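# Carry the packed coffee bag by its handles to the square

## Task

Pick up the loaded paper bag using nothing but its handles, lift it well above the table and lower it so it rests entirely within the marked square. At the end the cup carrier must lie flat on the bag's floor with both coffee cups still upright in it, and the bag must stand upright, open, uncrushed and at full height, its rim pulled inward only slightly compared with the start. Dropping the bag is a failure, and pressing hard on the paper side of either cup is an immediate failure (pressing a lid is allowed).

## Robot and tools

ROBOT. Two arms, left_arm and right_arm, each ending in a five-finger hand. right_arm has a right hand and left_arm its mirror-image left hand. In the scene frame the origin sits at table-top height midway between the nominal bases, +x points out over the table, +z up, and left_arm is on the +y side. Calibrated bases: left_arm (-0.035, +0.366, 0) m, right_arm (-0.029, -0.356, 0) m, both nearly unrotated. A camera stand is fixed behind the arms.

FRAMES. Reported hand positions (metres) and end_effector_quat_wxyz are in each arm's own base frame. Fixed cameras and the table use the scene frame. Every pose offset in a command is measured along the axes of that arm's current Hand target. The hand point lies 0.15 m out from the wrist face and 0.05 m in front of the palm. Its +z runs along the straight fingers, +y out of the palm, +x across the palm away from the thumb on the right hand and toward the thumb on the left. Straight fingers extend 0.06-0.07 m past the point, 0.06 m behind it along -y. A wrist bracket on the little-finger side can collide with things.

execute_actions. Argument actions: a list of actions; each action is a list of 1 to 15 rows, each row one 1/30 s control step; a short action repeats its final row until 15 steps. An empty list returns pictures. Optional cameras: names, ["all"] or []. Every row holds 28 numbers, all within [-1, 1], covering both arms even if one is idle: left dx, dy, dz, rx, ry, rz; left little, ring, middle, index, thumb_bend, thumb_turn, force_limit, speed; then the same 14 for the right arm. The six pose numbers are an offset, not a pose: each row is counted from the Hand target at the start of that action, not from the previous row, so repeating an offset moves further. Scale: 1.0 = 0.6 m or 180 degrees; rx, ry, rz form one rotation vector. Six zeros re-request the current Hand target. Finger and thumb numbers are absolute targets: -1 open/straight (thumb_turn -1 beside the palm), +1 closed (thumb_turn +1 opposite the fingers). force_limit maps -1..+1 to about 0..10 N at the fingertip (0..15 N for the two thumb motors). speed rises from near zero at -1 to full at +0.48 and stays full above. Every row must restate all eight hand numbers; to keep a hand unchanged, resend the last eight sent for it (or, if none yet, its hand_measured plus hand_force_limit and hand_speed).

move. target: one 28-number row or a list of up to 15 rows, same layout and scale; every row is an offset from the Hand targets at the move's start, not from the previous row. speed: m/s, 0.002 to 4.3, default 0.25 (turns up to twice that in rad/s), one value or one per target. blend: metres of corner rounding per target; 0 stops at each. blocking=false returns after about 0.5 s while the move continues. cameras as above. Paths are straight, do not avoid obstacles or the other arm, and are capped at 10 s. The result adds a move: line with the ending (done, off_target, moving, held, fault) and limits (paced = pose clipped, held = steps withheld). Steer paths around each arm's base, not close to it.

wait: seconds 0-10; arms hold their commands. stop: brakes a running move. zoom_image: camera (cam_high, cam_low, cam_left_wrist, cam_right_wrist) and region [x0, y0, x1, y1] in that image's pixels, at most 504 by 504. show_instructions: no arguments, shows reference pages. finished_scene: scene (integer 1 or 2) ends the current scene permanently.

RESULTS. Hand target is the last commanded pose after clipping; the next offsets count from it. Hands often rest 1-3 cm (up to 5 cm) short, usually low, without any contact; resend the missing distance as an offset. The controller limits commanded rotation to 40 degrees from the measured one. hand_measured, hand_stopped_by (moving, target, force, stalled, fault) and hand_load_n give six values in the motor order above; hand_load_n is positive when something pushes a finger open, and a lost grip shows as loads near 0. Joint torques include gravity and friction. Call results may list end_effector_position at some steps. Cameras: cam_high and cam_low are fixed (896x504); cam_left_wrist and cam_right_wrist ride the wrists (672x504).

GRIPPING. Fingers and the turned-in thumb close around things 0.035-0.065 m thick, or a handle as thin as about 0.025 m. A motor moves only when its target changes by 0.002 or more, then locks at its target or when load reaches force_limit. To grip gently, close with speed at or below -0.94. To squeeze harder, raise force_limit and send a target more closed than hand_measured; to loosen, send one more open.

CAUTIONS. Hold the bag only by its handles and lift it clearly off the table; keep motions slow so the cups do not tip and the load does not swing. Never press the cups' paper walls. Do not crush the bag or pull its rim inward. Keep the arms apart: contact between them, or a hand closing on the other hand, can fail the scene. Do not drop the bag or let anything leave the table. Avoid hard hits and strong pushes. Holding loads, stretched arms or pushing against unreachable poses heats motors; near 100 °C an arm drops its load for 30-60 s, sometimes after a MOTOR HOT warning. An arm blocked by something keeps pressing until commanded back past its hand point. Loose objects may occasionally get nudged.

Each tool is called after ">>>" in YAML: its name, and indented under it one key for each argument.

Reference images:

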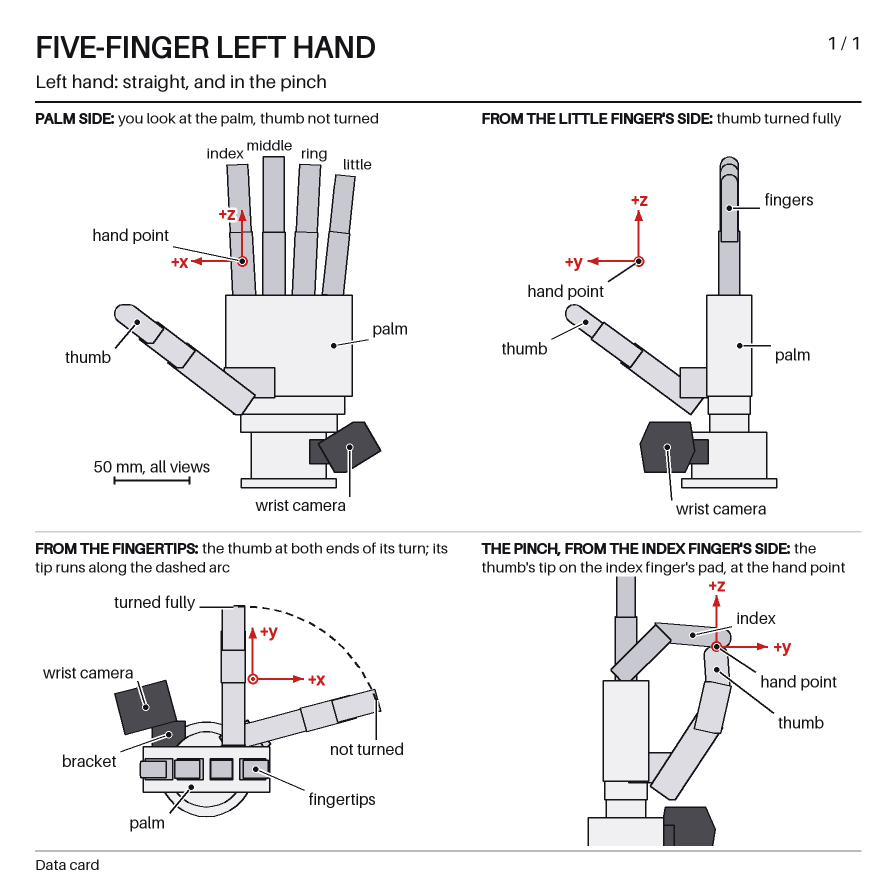

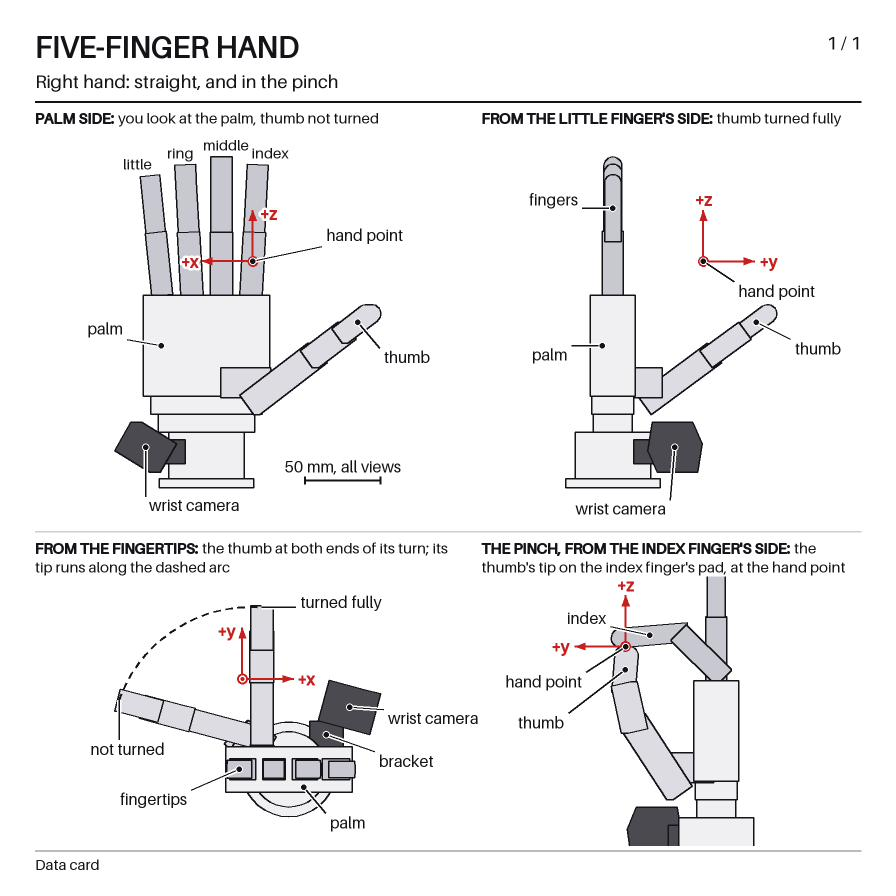

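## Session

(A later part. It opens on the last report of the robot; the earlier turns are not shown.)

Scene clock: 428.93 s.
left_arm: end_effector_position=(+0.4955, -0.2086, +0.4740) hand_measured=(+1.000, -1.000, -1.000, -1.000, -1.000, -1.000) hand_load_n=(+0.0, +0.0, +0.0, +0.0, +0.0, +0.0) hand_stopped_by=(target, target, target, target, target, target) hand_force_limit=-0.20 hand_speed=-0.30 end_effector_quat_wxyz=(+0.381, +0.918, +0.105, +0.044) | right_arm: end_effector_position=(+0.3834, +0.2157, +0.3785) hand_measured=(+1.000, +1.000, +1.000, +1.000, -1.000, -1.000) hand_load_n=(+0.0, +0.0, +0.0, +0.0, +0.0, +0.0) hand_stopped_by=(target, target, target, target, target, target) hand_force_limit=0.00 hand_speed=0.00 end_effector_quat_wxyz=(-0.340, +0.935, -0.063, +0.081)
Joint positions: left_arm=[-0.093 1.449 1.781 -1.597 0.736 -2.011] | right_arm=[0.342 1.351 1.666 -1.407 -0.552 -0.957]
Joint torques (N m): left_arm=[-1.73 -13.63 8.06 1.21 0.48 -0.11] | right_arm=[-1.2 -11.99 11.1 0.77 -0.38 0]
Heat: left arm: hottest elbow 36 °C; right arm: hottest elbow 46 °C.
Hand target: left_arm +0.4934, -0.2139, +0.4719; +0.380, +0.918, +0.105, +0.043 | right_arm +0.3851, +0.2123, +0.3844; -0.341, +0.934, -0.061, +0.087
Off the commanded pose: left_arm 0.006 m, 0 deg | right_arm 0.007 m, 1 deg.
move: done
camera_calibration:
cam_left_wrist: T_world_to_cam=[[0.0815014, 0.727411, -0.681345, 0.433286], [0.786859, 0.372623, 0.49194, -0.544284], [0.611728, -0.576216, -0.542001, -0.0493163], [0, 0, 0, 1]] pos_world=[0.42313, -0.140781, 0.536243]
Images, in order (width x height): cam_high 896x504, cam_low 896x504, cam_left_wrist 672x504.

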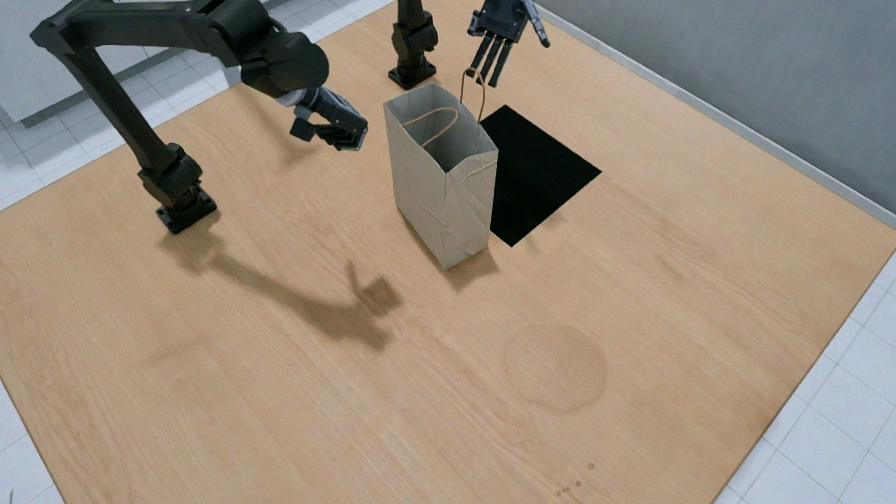

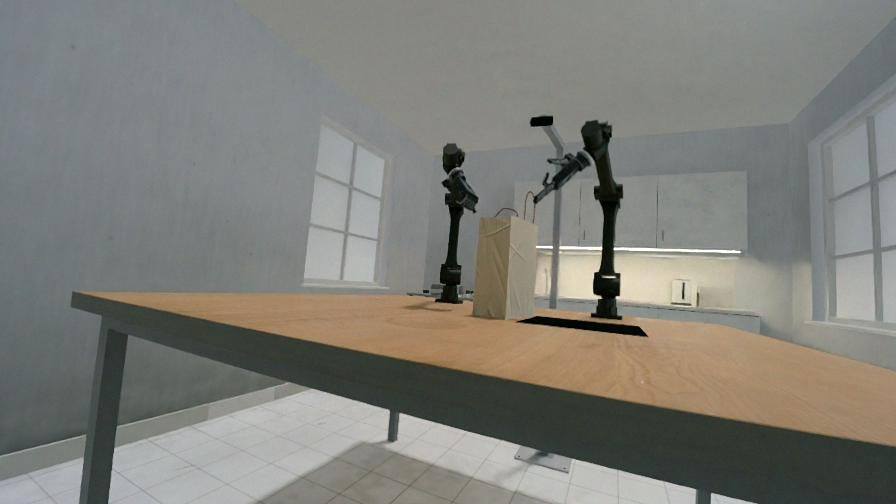

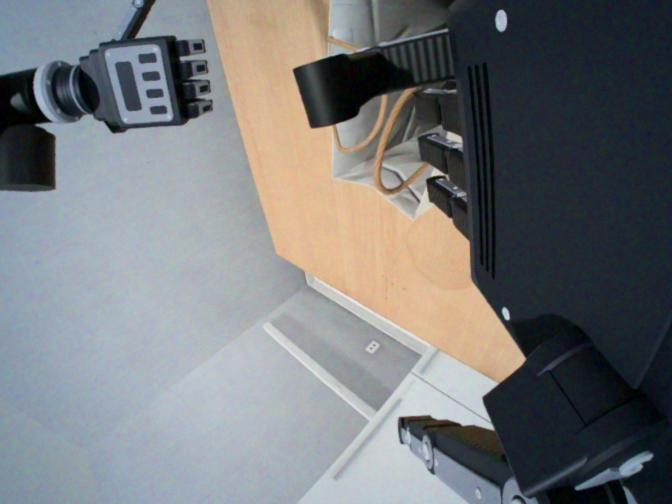

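>>> move:
  target:
    - [-0.0106,-0.0017,-0.0017,0,0,0,1,-1,-1,-1,-1,-1,-0.2,-0.3, 0,0,0,0,0,0,1,1,1,1,-1,-1,0.0,0.0]
    - [-0.0102,-0.002,0.0812,0,0,0,1,-1,-1,-1,-1,-1,-0.2,-0.3, 0,0,0,0,0,0,1,1,1,1,-1,-1,0.0,0.0]
  speed: 0.06
  cameras: ["cam_high","cam_low","cam_left_wrist"]

>>> zoom_image:
  camera: "cam_high"
  region: [400, 20, 540, 160]

>>> zoom_image:
  camera: "cam_low"
  region: [460, 140, 600, 240]

>>> zoom_image:
  camera: "cam_left_wrist"
  region: [280, 0, 500, 250]

Scene clock: 440.87 s.
left_arm: end_effector_position=(+0.4955, -0.2426, +0.4420) hand_measured=(+1.000, -1.000, -1.000, -1.000, -1.000, -1.000) hand_load_n=(+0.0, +0.0, +0.0, -0.5, +0.0, +0.0) hand_stopped_by=(target, target, target, target, target, target) hand_force_limit=-0.20 hand_speed=-0.30 end_effector_quat_wxyz=(+0.381, +0.919, +0.097, +0.043) | right_arm: end_effector_position=(+0.3834, +0.2157, +0.3785) hand_measured=(+1.000, +1.000, +1.000, +1.000, -1.000, -1.000) hand_load_n=(+0.0, +0.0, +0.0, +0.0, +0.0, +0.0) hand_stopped_by=(target, target, target, target, target, target) hand_force_limit=0.00 hand_speed=0.00 end_effector_quat_wxyz=(-0.340, +0.935, -0.063, +0.081)
Joint positions: left_arm=[-0.169 1.43 1.67 -1.449 0.715 -2.086] | right_arm=[0.342 1.351 1.666 -1.407 -0.552 -0.957]
Joint torques (N m): left_arm=[-1.67 -13.22 8.32 1.33 0.46 -0.09] | right_arm=[-1.2 -11.99 11.08 0.75 -0.38 0]
Heat: left arm: hottest elbow 36 °C; right arm: hottest elbow 46 °C.
Hand target: left_arm +0.4950, -0.2481, +0.4367; +0.381, +0.918, +0.105, +0.043 | right_arm +0.3851, +0.2123, +0.3844; -0.341, +0.934, -0.061, +0.087
Off the commanded pose: left_arm 0.008 m, 1 deg | right_arm 0.007 m, 1 deg.
joint sent to its limit (left arm) — joint 6 (wrist roll), lower limit. The joint targets still meet the commanded pose.
move: done
camera_calibration:
cam_left_wrist: T_world_to_cam=[[0.0965885, 0.727014, -0.679795, 0.42791], [0.789823, 0.359632, 0.496834, -0.522744], [0.605682, -0.584906, -0.539476, -0.0864935], [0, 0, 0, 1]] pos_world=[0.423931, -0.173692, 0.503947]
Images, in order (width x height): cam_high 896x504, cam_low 896x504, cam_left_wrist 672x504.

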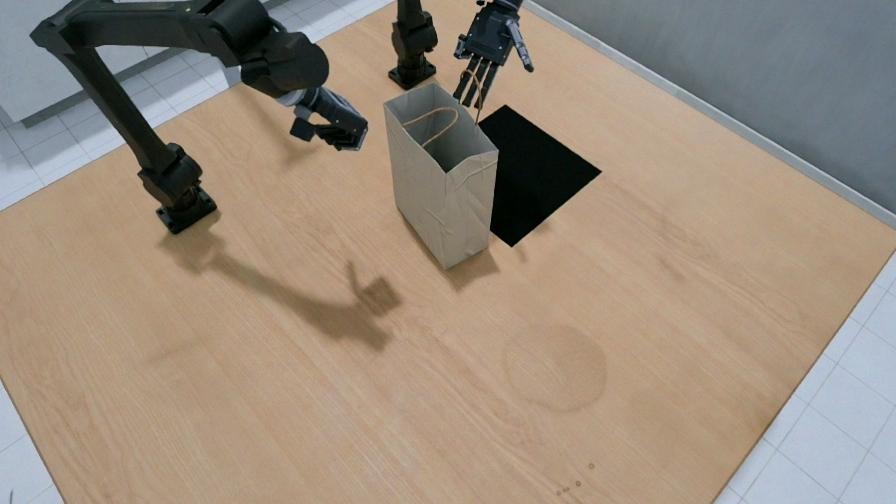

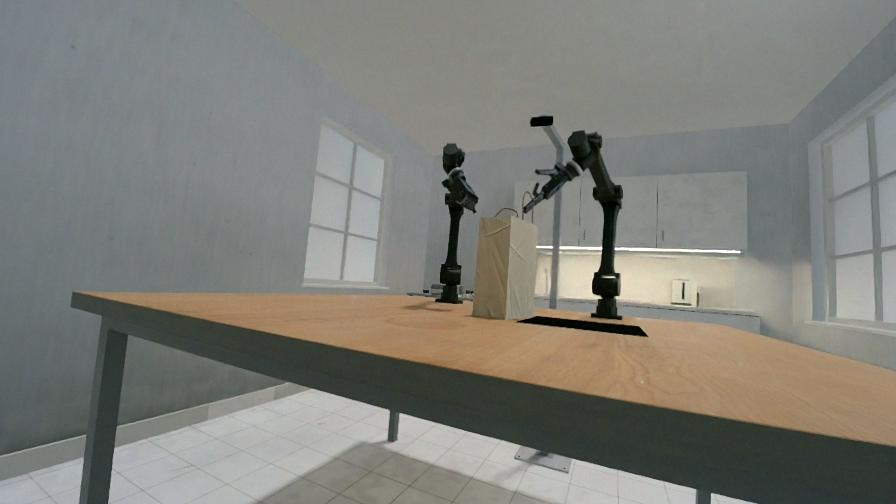

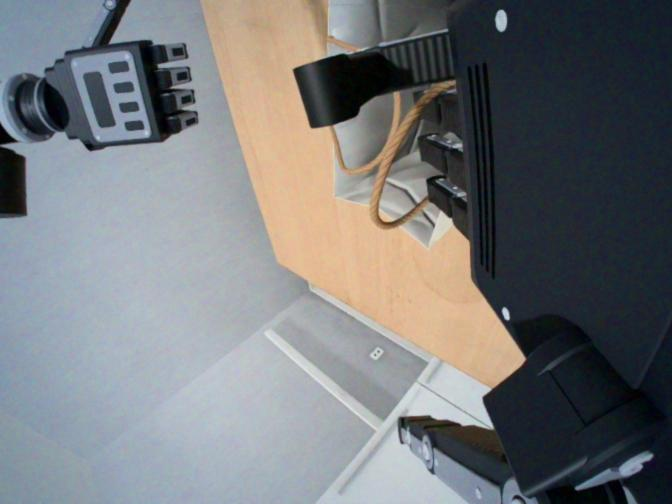

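Scaled by 3.600 from the camera's 896x504 image, which has a finer 1280x720 frame.

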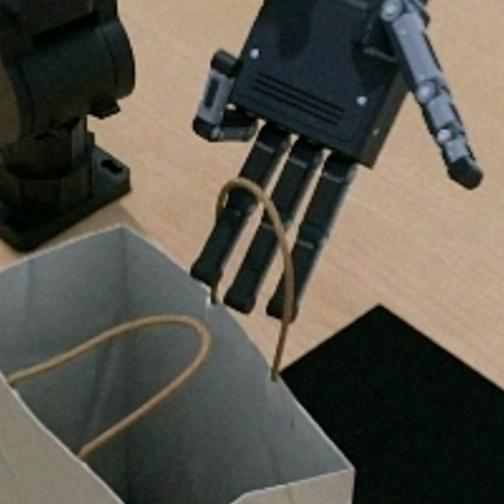

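Scaled by 3.600 from the camera's 896x504 image, which has a finer 1280x720 frame.

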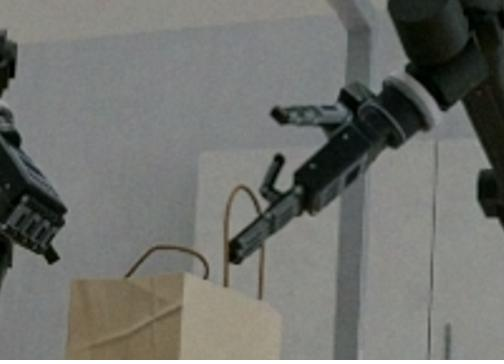

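Scaled by 2.016 from the camera's 672x504 image, which has a finer 960x720 frame.

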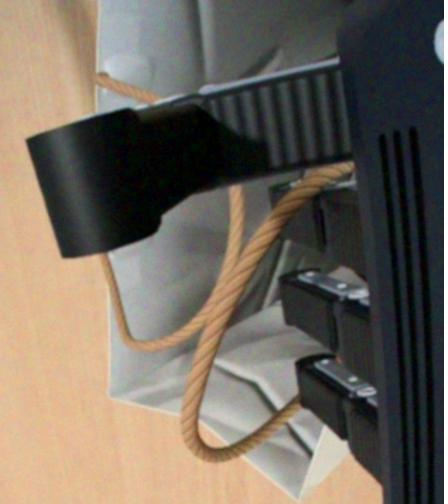

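>>> zoom_image:
  camera: "cam_high"
  region: [445, 55, 495, 130]

>>> zoom_image:
  camera: "cam_left_wrist"
  region: [360, 60, 480, 250]

Scaled by 6.720 from the camera's 896x504 image, which has a finer 1280x720 frame.

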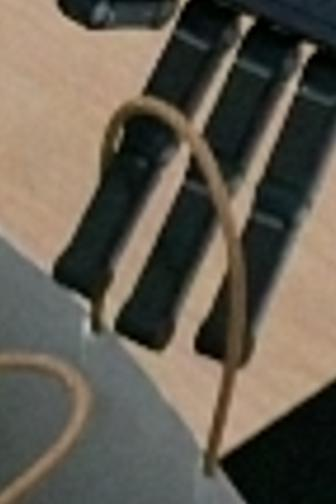

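Scaled by 2.653 from the camera's 672x504 image, which has a finer 960x720 frame.

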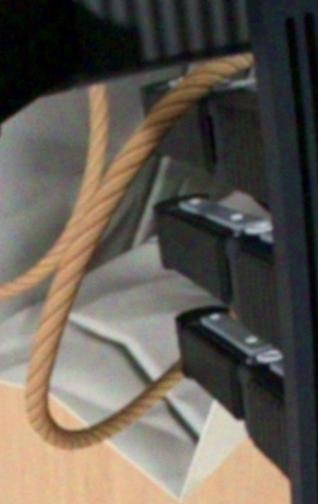

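>>> move:
  target:
    - [0,0,-0.05,0,0,0,1,-1,-1,-1,-1,-1,-0.2,-0.3, 0,0,0,0,0,0,1,1,1,1,-1,-1,0.0,0.0]
    - [0.0158,0.0063,-0.045,0,-0.0354,0.0354,1,-1,-1,-1,-1,-1,-0.2,-0.3, 0,0,0,0,0,0,1,1,1,1,-1,-1,0.0,0.0]
    - [0.0102,0.0062,0.0048,0,-0.0354,0.0354,1,-1,-1,-1,-1,-1,-0.2,-0.3, 0,0,0,0,0,0,1,1,1,1,-1,-1,0.0,0.0]
  speed: 0.06
  cameras: ["cam_high","cam_low","cam_left_wrist"]

>>> zoom_image:
  camera: "cam_high"
  region: [430, 40, 520, 130]

>>> zoom_image:
  camera: "cam_low"
  region: [460, 140, 600, 240]

>>> zoom_image:
  camera: "cam_left_wrist"
  region: [330, 30, 500, 250]

Scene clock: 469.70 s.
left_arm: end_effector_position=(+0.4996, -0.2462, +0.4421) hand_measured=(+1.000, -1.000, -1.000, -1.000, -1.000, -1.000) hand_load_n=(+0.0, +0.0, +0.5, +0.0, +0.0, +0.0) hand_stopped_by=(target, target, target, target, target, target) hand_force_limit=-0.20 hand_speed=-0.30 end_effector_quat_wxyz=(+0.384, +0.923, +0.031, +0.015) | right_arm: end_effector_position=(+0.3834, +0.2157, +0.3785) hand_measured=(+1.000, +1.000, +1.000, +1.000, -1.000, -1.000) hand_load_n=(+0.0, +0.0, +0.0, +0.0, +0.0, +0.0) hand_stopped_by=(target, target, target, target, target, target) hand_force_limit=0.00 hand_speed=0.00 end_effector_quat_wxyz=(-0.340, +0.935, -0.063, +0.081)
Joint positions: left_arm=[-0.148 1.534 1.79 -1.61 0.764 -1.874] | right_arm=[0.342 1.351 1.666 -1.407 -0.552 -0.957]
Joint torques (N m): left_arm=[-1.67 -14.1 8.77 1.05 0.52 -0.1] | right_arm=[-1.2 -11.99 11.1 0.76 -0.38 0]
Heat: left arm: hottest elbow 37 °C; right arm: hottest elbow 46 °C.
Hand target: left_arm +0.5020, -0.2513, +0.4375; +0.383, +0.923, +0.032, +0.013 | right_arm +0.3851, +0.2123, +0.3844; -0.341, +0.934, -0.061, +0.087
Off the commanded pose: left_arm 0.007 m, 0 deg | right_arm 0.007 m, 1 deg.
move: done
camera_calibration:
cam_left_wrist: T_world_to_cam=[[0.198509, 0.704149, -0.681739, 0.374485], [0.83379, 0.244282, 0.495096, -0.574248], [0.515158, -0.666708, -0.538621, -0.0663989], [0, 0, 0, 1]] pos_world=[0.43867, -0.167684, 0.503846]
Images, in order (width x height): cam_high 896x504, cam_low 896x504, cam_left_wrist 672x504.

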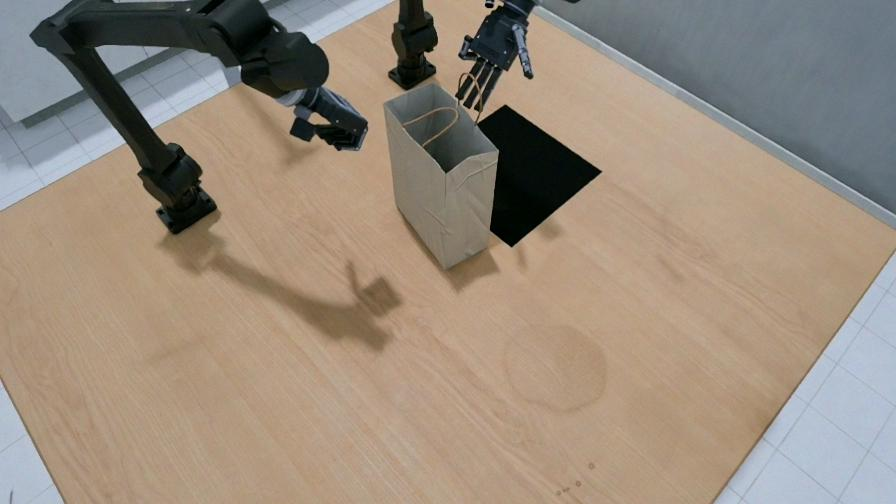

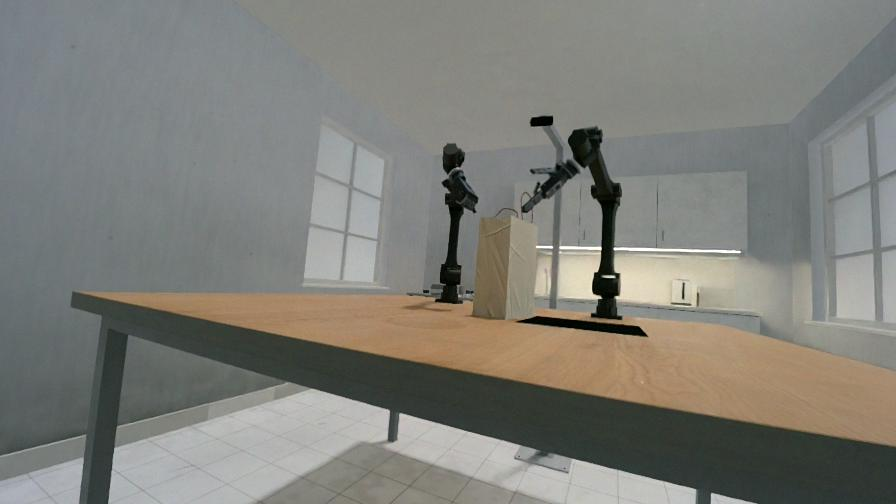

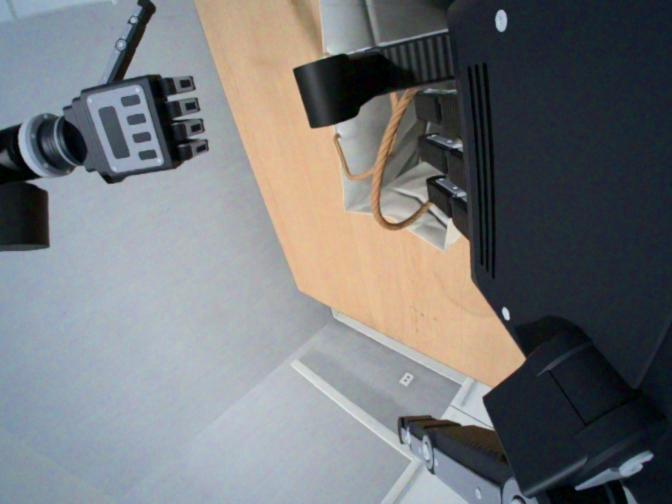

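Scaled by 5.600 from the camera's 896x504 image, which has a finer 1280x720 frame.

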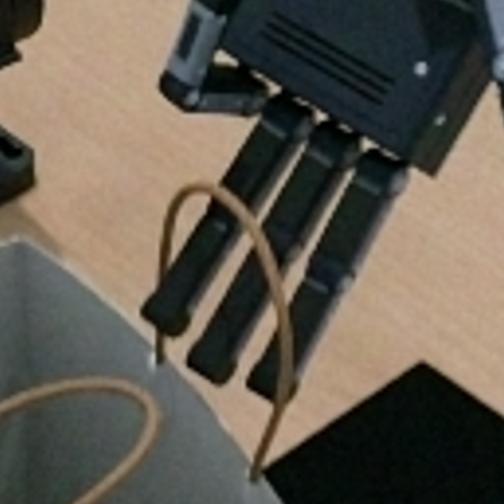

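Scaled by 3.600 from the camera's 896x504 image, which has a finer 1280x720 frame.

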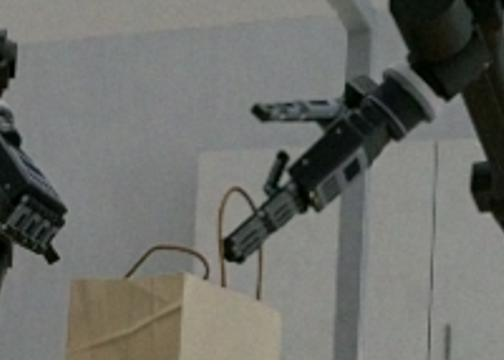

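Scaled by 2.291 from the camera's 672x504 image, which has a finer 960x720 frame.

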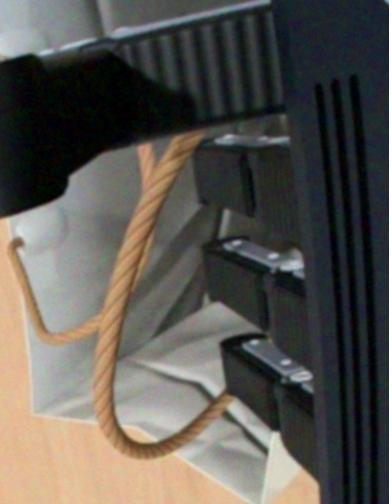

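>>> move:
  target: [-0.0003,-0.0165,0.1382,0,0,0,1,-1,-1,-1,-1,-1,-0.2,-0.3, 0,0,0,0,0,0,1,1,1,1,-1,-1,0.0,0.0]
  speed: 0.05
  cameras: ["cam_high","cam_low","cam_left_wrist"]

>>> zoom_image:
  camera: "cam_high"
  region: [400, 40, 520, 160]

>>> zoom_image:
  camera: "cam_low"
  region: [460, 140, 600, 240]

>>> zoom_image:
  camera: "cam_left_wrist"
  region: [300, 0, 500, 250]

Scene clock: 481.50 s.
left_arm: end_effector_position=(+0.5084, -0.2976, +0.3781) hand_measured=(+1.000, -1.000, -1.000, -1.000, -1.000, -1.000) hand_load_n=(+0.0, +0.0, +0.0, +0.0, +0.0, +0.0) hand_stopped_by=(target, target, target, target, target, target) hand_force_limit=-0.20 hand_speed=-0.30 end_effector_quat_wxyz=(+0.385, +0.922, +0.030, +0.018) | right_arm: end_effector_position=(+0.3834, +0.2157, +0.3785) hand_measured=(+1.000, +1.000, +1.000, +1.000, -1.000, -1.000) hand_load_n=(+0.0, +0.0, +0.0, +0.5, +0.0, +0.0) hand_stopped_by=(target, target, target, target, target, target) hand_force_limit=0.00 hand_speed=0.00 end_effector_quat_wxyz=(-0.340, +0.935, -0.063, +0.081)
Joint positions: left_arm=[-0.252 1.534 1.614 -1.334 0.737 -2.011] | right_arm=[0.342 1.351 1.666 -1.407 -0.552 -0.957]
Joint torques (N m): left_arm=[-1.67 -15.38 8.27 1.14 0.43 -0.12] | right_arm=[-1.2 -11.93 11.07 0.76 -0.38 0]
Heat: left arm: hottest elbow 36 °C; right arm: hottest elbow 46 °C.
Hand target: left_arm +0.5054, -0.3028, +0.3718; +0.383, +0.923, +0.032, +0.013 | right_arm +0.3851, +0.2123, +0.3844; -0.341, +0.934, -0.061, +0.087
Off the commanded pose: left_arm 0.009 m, 1 deg | right_arm 0.007 m, 1 deg.
move: done
camera_calibration:
cam_left_wrist: T_world_to_cam=[[0.202353, 0.702919, -0.681879, 0.363113], [0.830995, 0.245169, 0.499339, -0.537256], [0.51817, -0.667681, -0.534511, -0.142977], [0, 0, 0, 1]] pos_world=[0.447067, -0.218983, 0.439449]
Images, in order (width x height): cam_high 896x504, cam_low 896x504, cam_left_wrist 672x504.

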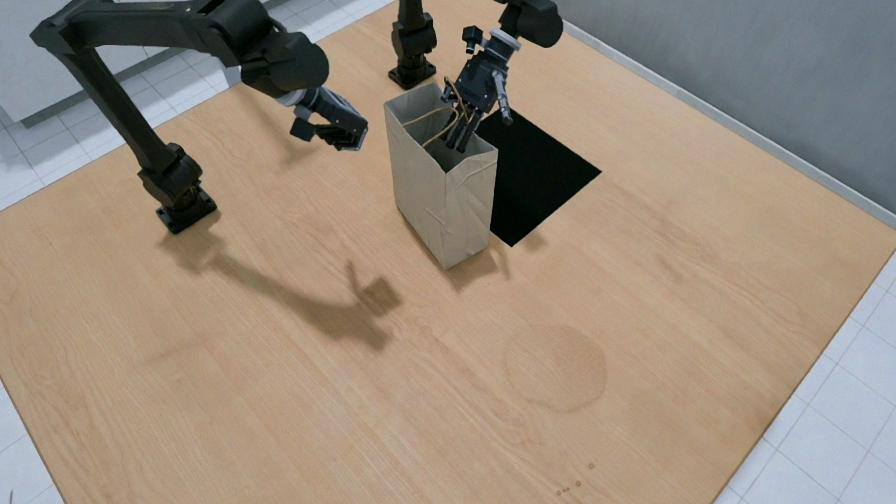

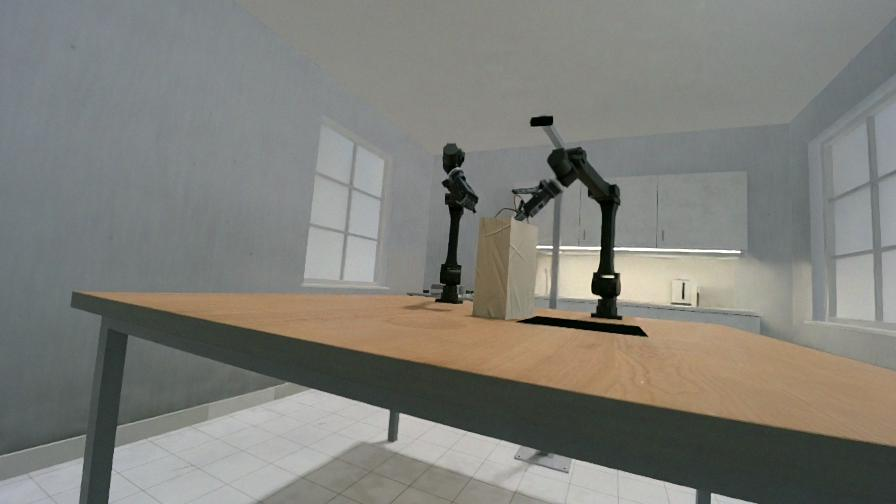

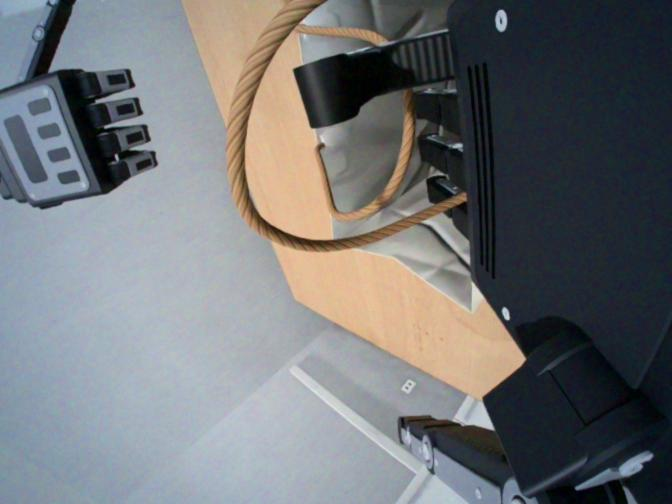

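Scaled by 4.200 from the camera's 896x504 image, which has a finer 1280x720 frame.

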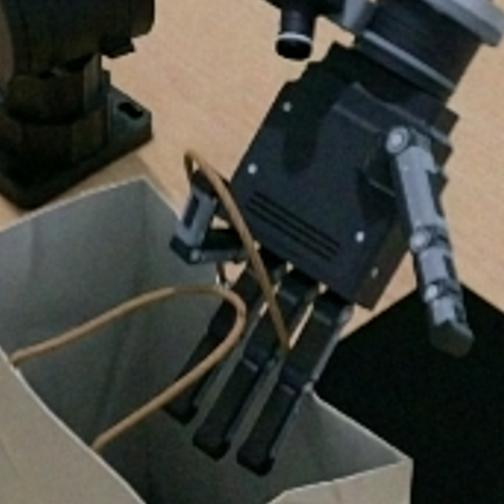

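Scaled by 3.600 from the camera's 896x504 image, which has a finer 1280x720 frame.

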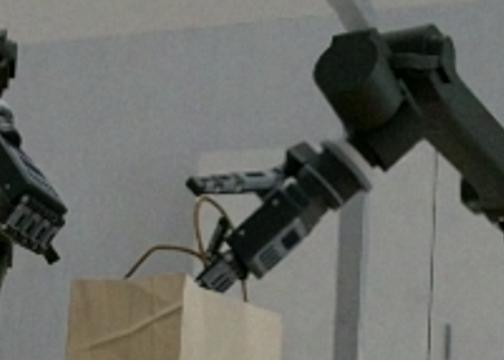

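Scaled by 2.016 from the camera's 672x504 image, which has a finer 960x720 frame.

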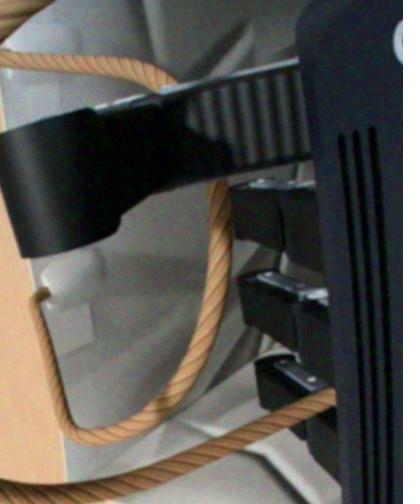

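>>> zoom_image:
  camera: "cam_high"
  region: [435, 65, 495, 155]

>>> zoom_image:
  camera: "cam_left_wrist"
  region: [400, 60, 490, 220]

>>> zoom_image:
  camera: "cam_low"
  region: [500, 180, 560, 230]

Scaled by 5.600 from the camera's 896x504 image, which has a finer 1280x720 frame.

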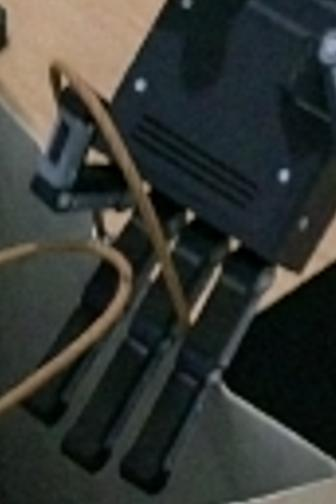

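Scaled by 3.150 from the camera's 672x504 image, which has a finer 960x720 frame.

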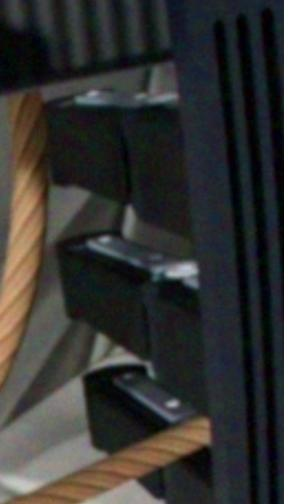

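Scaled by 8.400 from the camera's 896x504 image, which has a finer 1280x720 frame.

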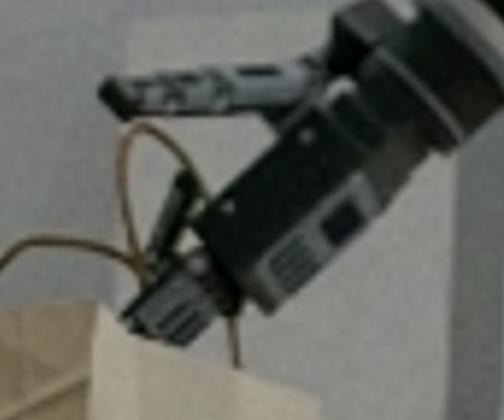

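>>> move:
  target:
    - [0.0003,0.0165,-0.1882,0,0,0,1,-1,-1,-1,-1,-1,-0.2,-0.3, 0,0,0,0,0,0,1,1,1,1,-1,-1,0.0,0.0]
    - [-0.0063,0.0158,-0.1882,0,-0.0079,0.0079,1,-1,-1,-1,-1,-1,-0.2,-0.3, 0,0,0,0,0,0,1,1,1,1,-1,-1,0.0,0.0]
  speed: 0.08
  cameras: ["cam_high","cam_low","cam_left_wrist"]

>>> zoom_image:
  camera: "cam_high"
  region: [400, 40, 520, 160]

Scene clock: 524.43 s.
left_arm: end_effector_position=(+0.4890, -0.2351, +0.4328) hand_measured=(+1.000, -1.000, -1.000, -1.000, -1.000, -1.000) hand_load_n=(+0.0, +0.0, +0.0, +0.0, +0.0, +0.0) hand_stopped_by=(target, target, target, target, target, target) hand_force_limit=-0.20 hand_speed=-0.30 end_effector_quat_wxyz=(+0.379, +0.925, +0.029, -0.010) | right_arm: end_effector_position=(+0.3834, +0.2157, +0.3785) hand_measured=(+1.000, +1.000, +1.000, +1.000, -1.000, -1.000) hand_load_n=(+0.0, +0.0, +0.0, +0.0, +0.0, +0.0) hand_stopped_by=(target, target, target, target, target, target) hand_force_limit=0.00 hand_speed=0.00 end_effector_quat_wxyz=(-0.340, +0.935, -0.063, +0.081)
Joint positions: left_arm=[-0.125 1.539 1.783 -1.688 0.77 -1.808] | right_arm=[0.342 1.351 1.666 -1.407 -0.552 -0.957]
Joint torques (N m): left_arm=[0.56 -14.04 13.98 -0.36 0.95 0.14] | right_arm=[-1.2 -11.99 11.08 0.79 -0.38 -0.01]
Heat: left arm: hottest elbow 37 °C; right arm: hottest elbow 46 °C.
Hand target: left_arm +0.4966, -0.2301, +0.4584; +0.383, +0.924, +0.016, +0.007 | right_arm +0.3851, +0.2123, +0.3844; -0.341, +0.934, -0.061, +0.087
Off the commanded pose: left_arm 0.027 m, 2 deg | right_arm 0.007 m, 1 deg.
joint sent to its limit (left arm) — joint 4 (wrist pitch), lower limit. The joint targets still meet the commanded pose.
move: off_target (left_arm)
camera_calibration:
cam_left_wrist: T_world_to_cam=[[0.184998, 0.705143, -0.684506, 0.370554], [0.860599, 0.22006, 0.459284, -0.566887], [0.474494, -0.674052, -0.566136, -0.0284247], [0, 0, 0, 1]] pos_world=[0.432798, -0.155705, 0.497917]
Images, in order (width x height): cam_high 896x504, cam_low 896x504, cam_left_wrist 672x504.

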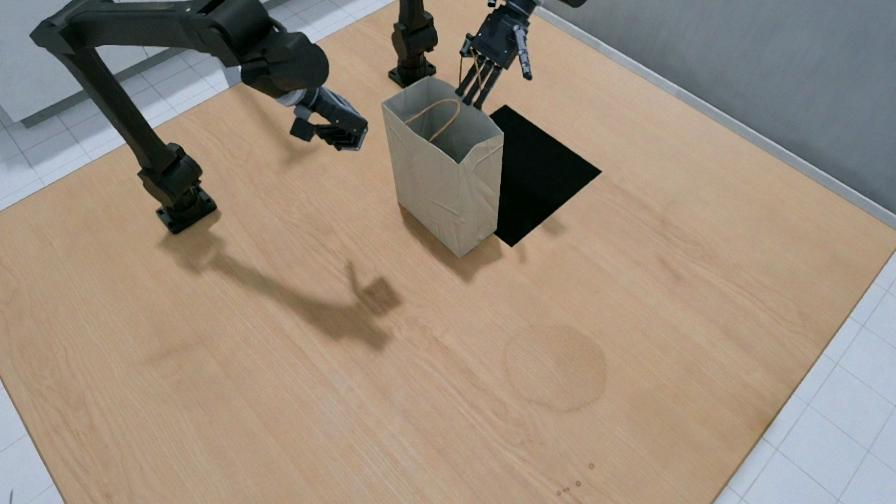

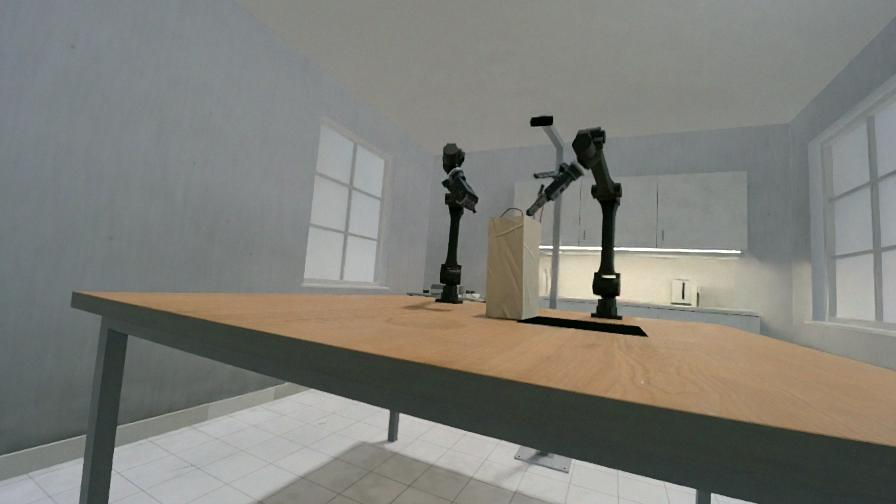

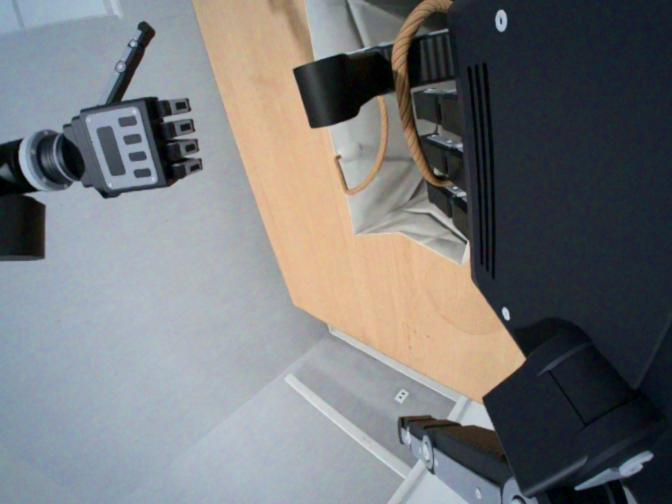

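Scaled by 4.200 from the camera's 896x504 image, which has a finer 1280x720 frame.

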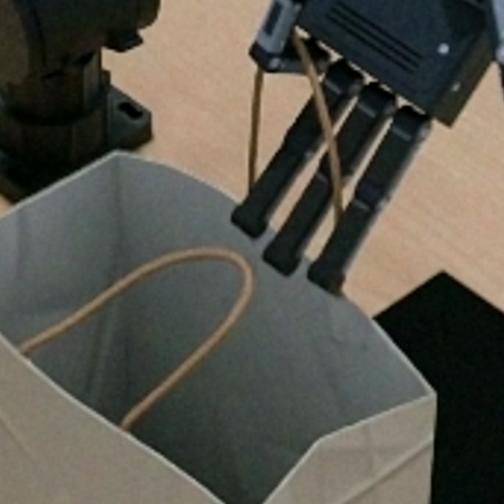

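>>> move:
  target: [-0.0172,-0.0233,0.0673,0,0,0,1,-1,-1,-1,-1,-1,-0.2,-0.3, 0,0,0,0,0,0,1,1,1,1,-1,-1,0.0,0.0]
  speed: 0.05
  cameras: ["cam_high","cam_low","cam_left_wrist"]

>>> zoom_image:
  camera: "cam_high"
  region: [400, 40, 520, 160]

>>> zoom_image:
  camera: "cam_low"
  region: [440, 140, 620, 340]

Scene clock: 539.23 s.
left_arm: end_effector_position=(+0.4905, -0.2441, +0.4207) hand_measured=(+1.000, -1.000, -1.000, -1.000, -1.000, -1.000) hand_load_n=(+0.0, +0.0, +0.0, +0.0, -0.5, +0.0) hand_stopped_by=(target, target, target, target, target, target) hand_force_limit=-0.20 hand_speed=-0.30 end_effector_quat_wxyz=(+0.383, +0.924, +0.017, +0.006) | right_arm: end_effector_position=(+0.3834, +0.2157, +0.3785) hand_measured=(+1.000, +1.000, +1.000, +1.000, -1.000, -1.000) hand_load_n=(+0.0, +0.5, +0.0, +0.0, +0.0, +0.0) hand_stopped_by=(target, target, target, target, target, target) hand_force_limit=0.00 hand_speed=0.00 end_effector_quat_wxyz=(-0.340, +0.935, -0.063, +0.081)
Joint positions: left_arm=[-0.142 1.521 1.722 -1.597 0.77 -1.82] | right_arm=[0.342 1.351 1.666 -1.407 -0.552 -0.957]
Joint torques (N m): left_arm=[-1.79 -15.38 8.12 0.91 0.59 -0.11] | right_arm=[-1.2 -11.93 11.07 0.79 -0.38 0]
Heat: left arm: hottest elbow 40 °C; right arm: hottest elbow 46 °C.
Hand target: left_arm +0.4869, -0.2490, +0.4198; +0.383, +0.924, +0.016, +0.007 | right_arm +0.3851, +0.2123, +0.3844; -0.341, +0.934, -0.061, +0.087
Off the commanded pose: left_arm 0.006 m, 0 deg | right_arm 0.007 m, 1 deg.
move: done
camera_calibration:
cam_left_wrist: T_world_to_cam=[[0.218703, 0.698766, -0.681099, 0.348809], [0.843926, 0.21495, 0.491513, -0.567213], [0.489855, -0.682292, -0.542696, -0.0614031], [0, 0, 0, 1]] pos_world=[0.432479, -0.163708, 0.483043]
Images, in order (width x height): cam_high 896x504, cam_low 896x504, cam_left_wrist 672x504.

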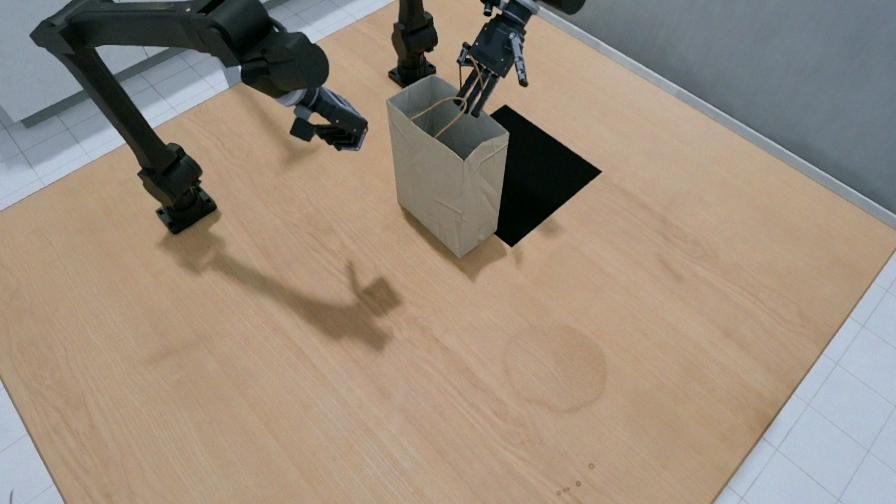

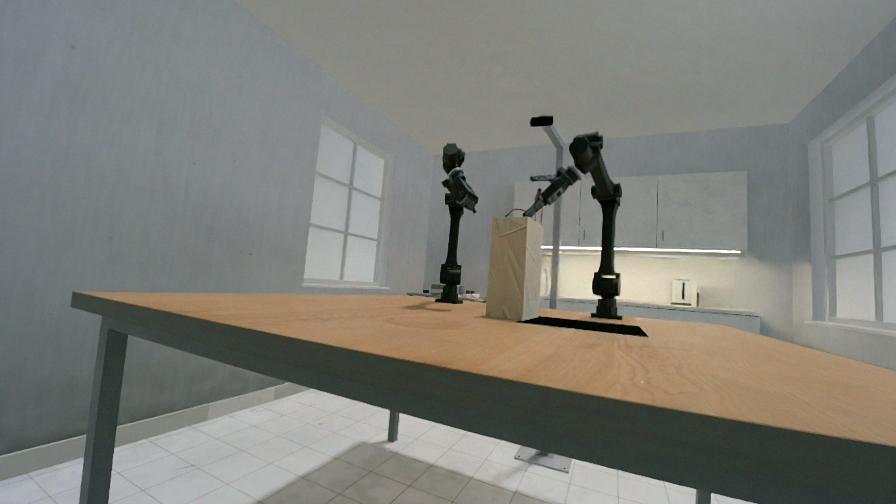

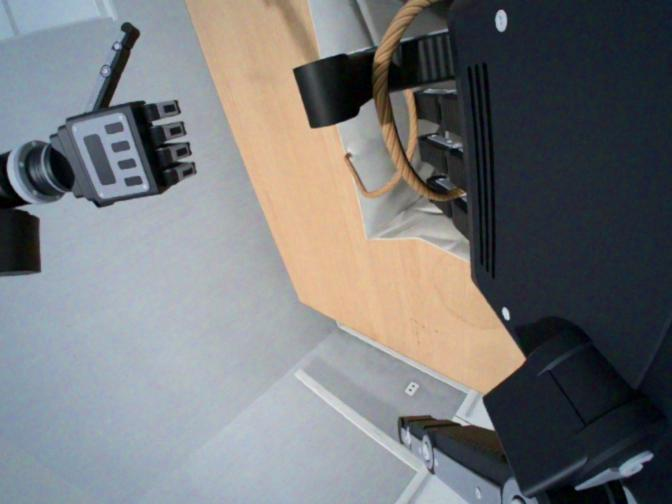

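Scaled by 4.200 from the camera's 896x504 image, which has a finer 1280x720 frame.

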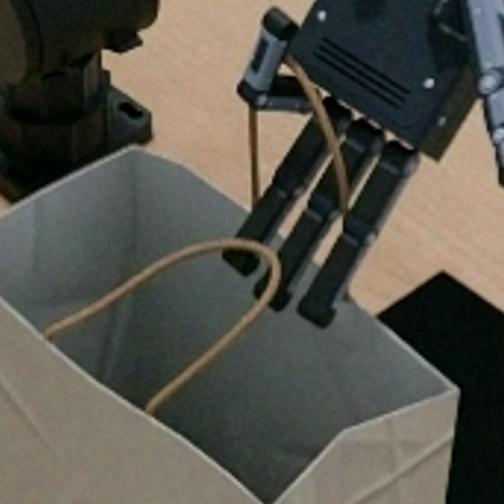

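Scaled by 2.520 from the camera's 896x504 image, which has a finer 1280x720 frame.

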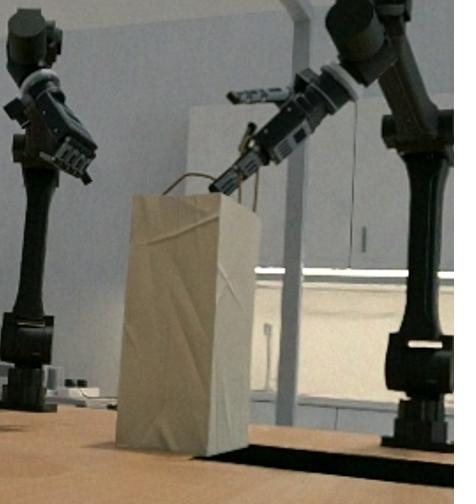

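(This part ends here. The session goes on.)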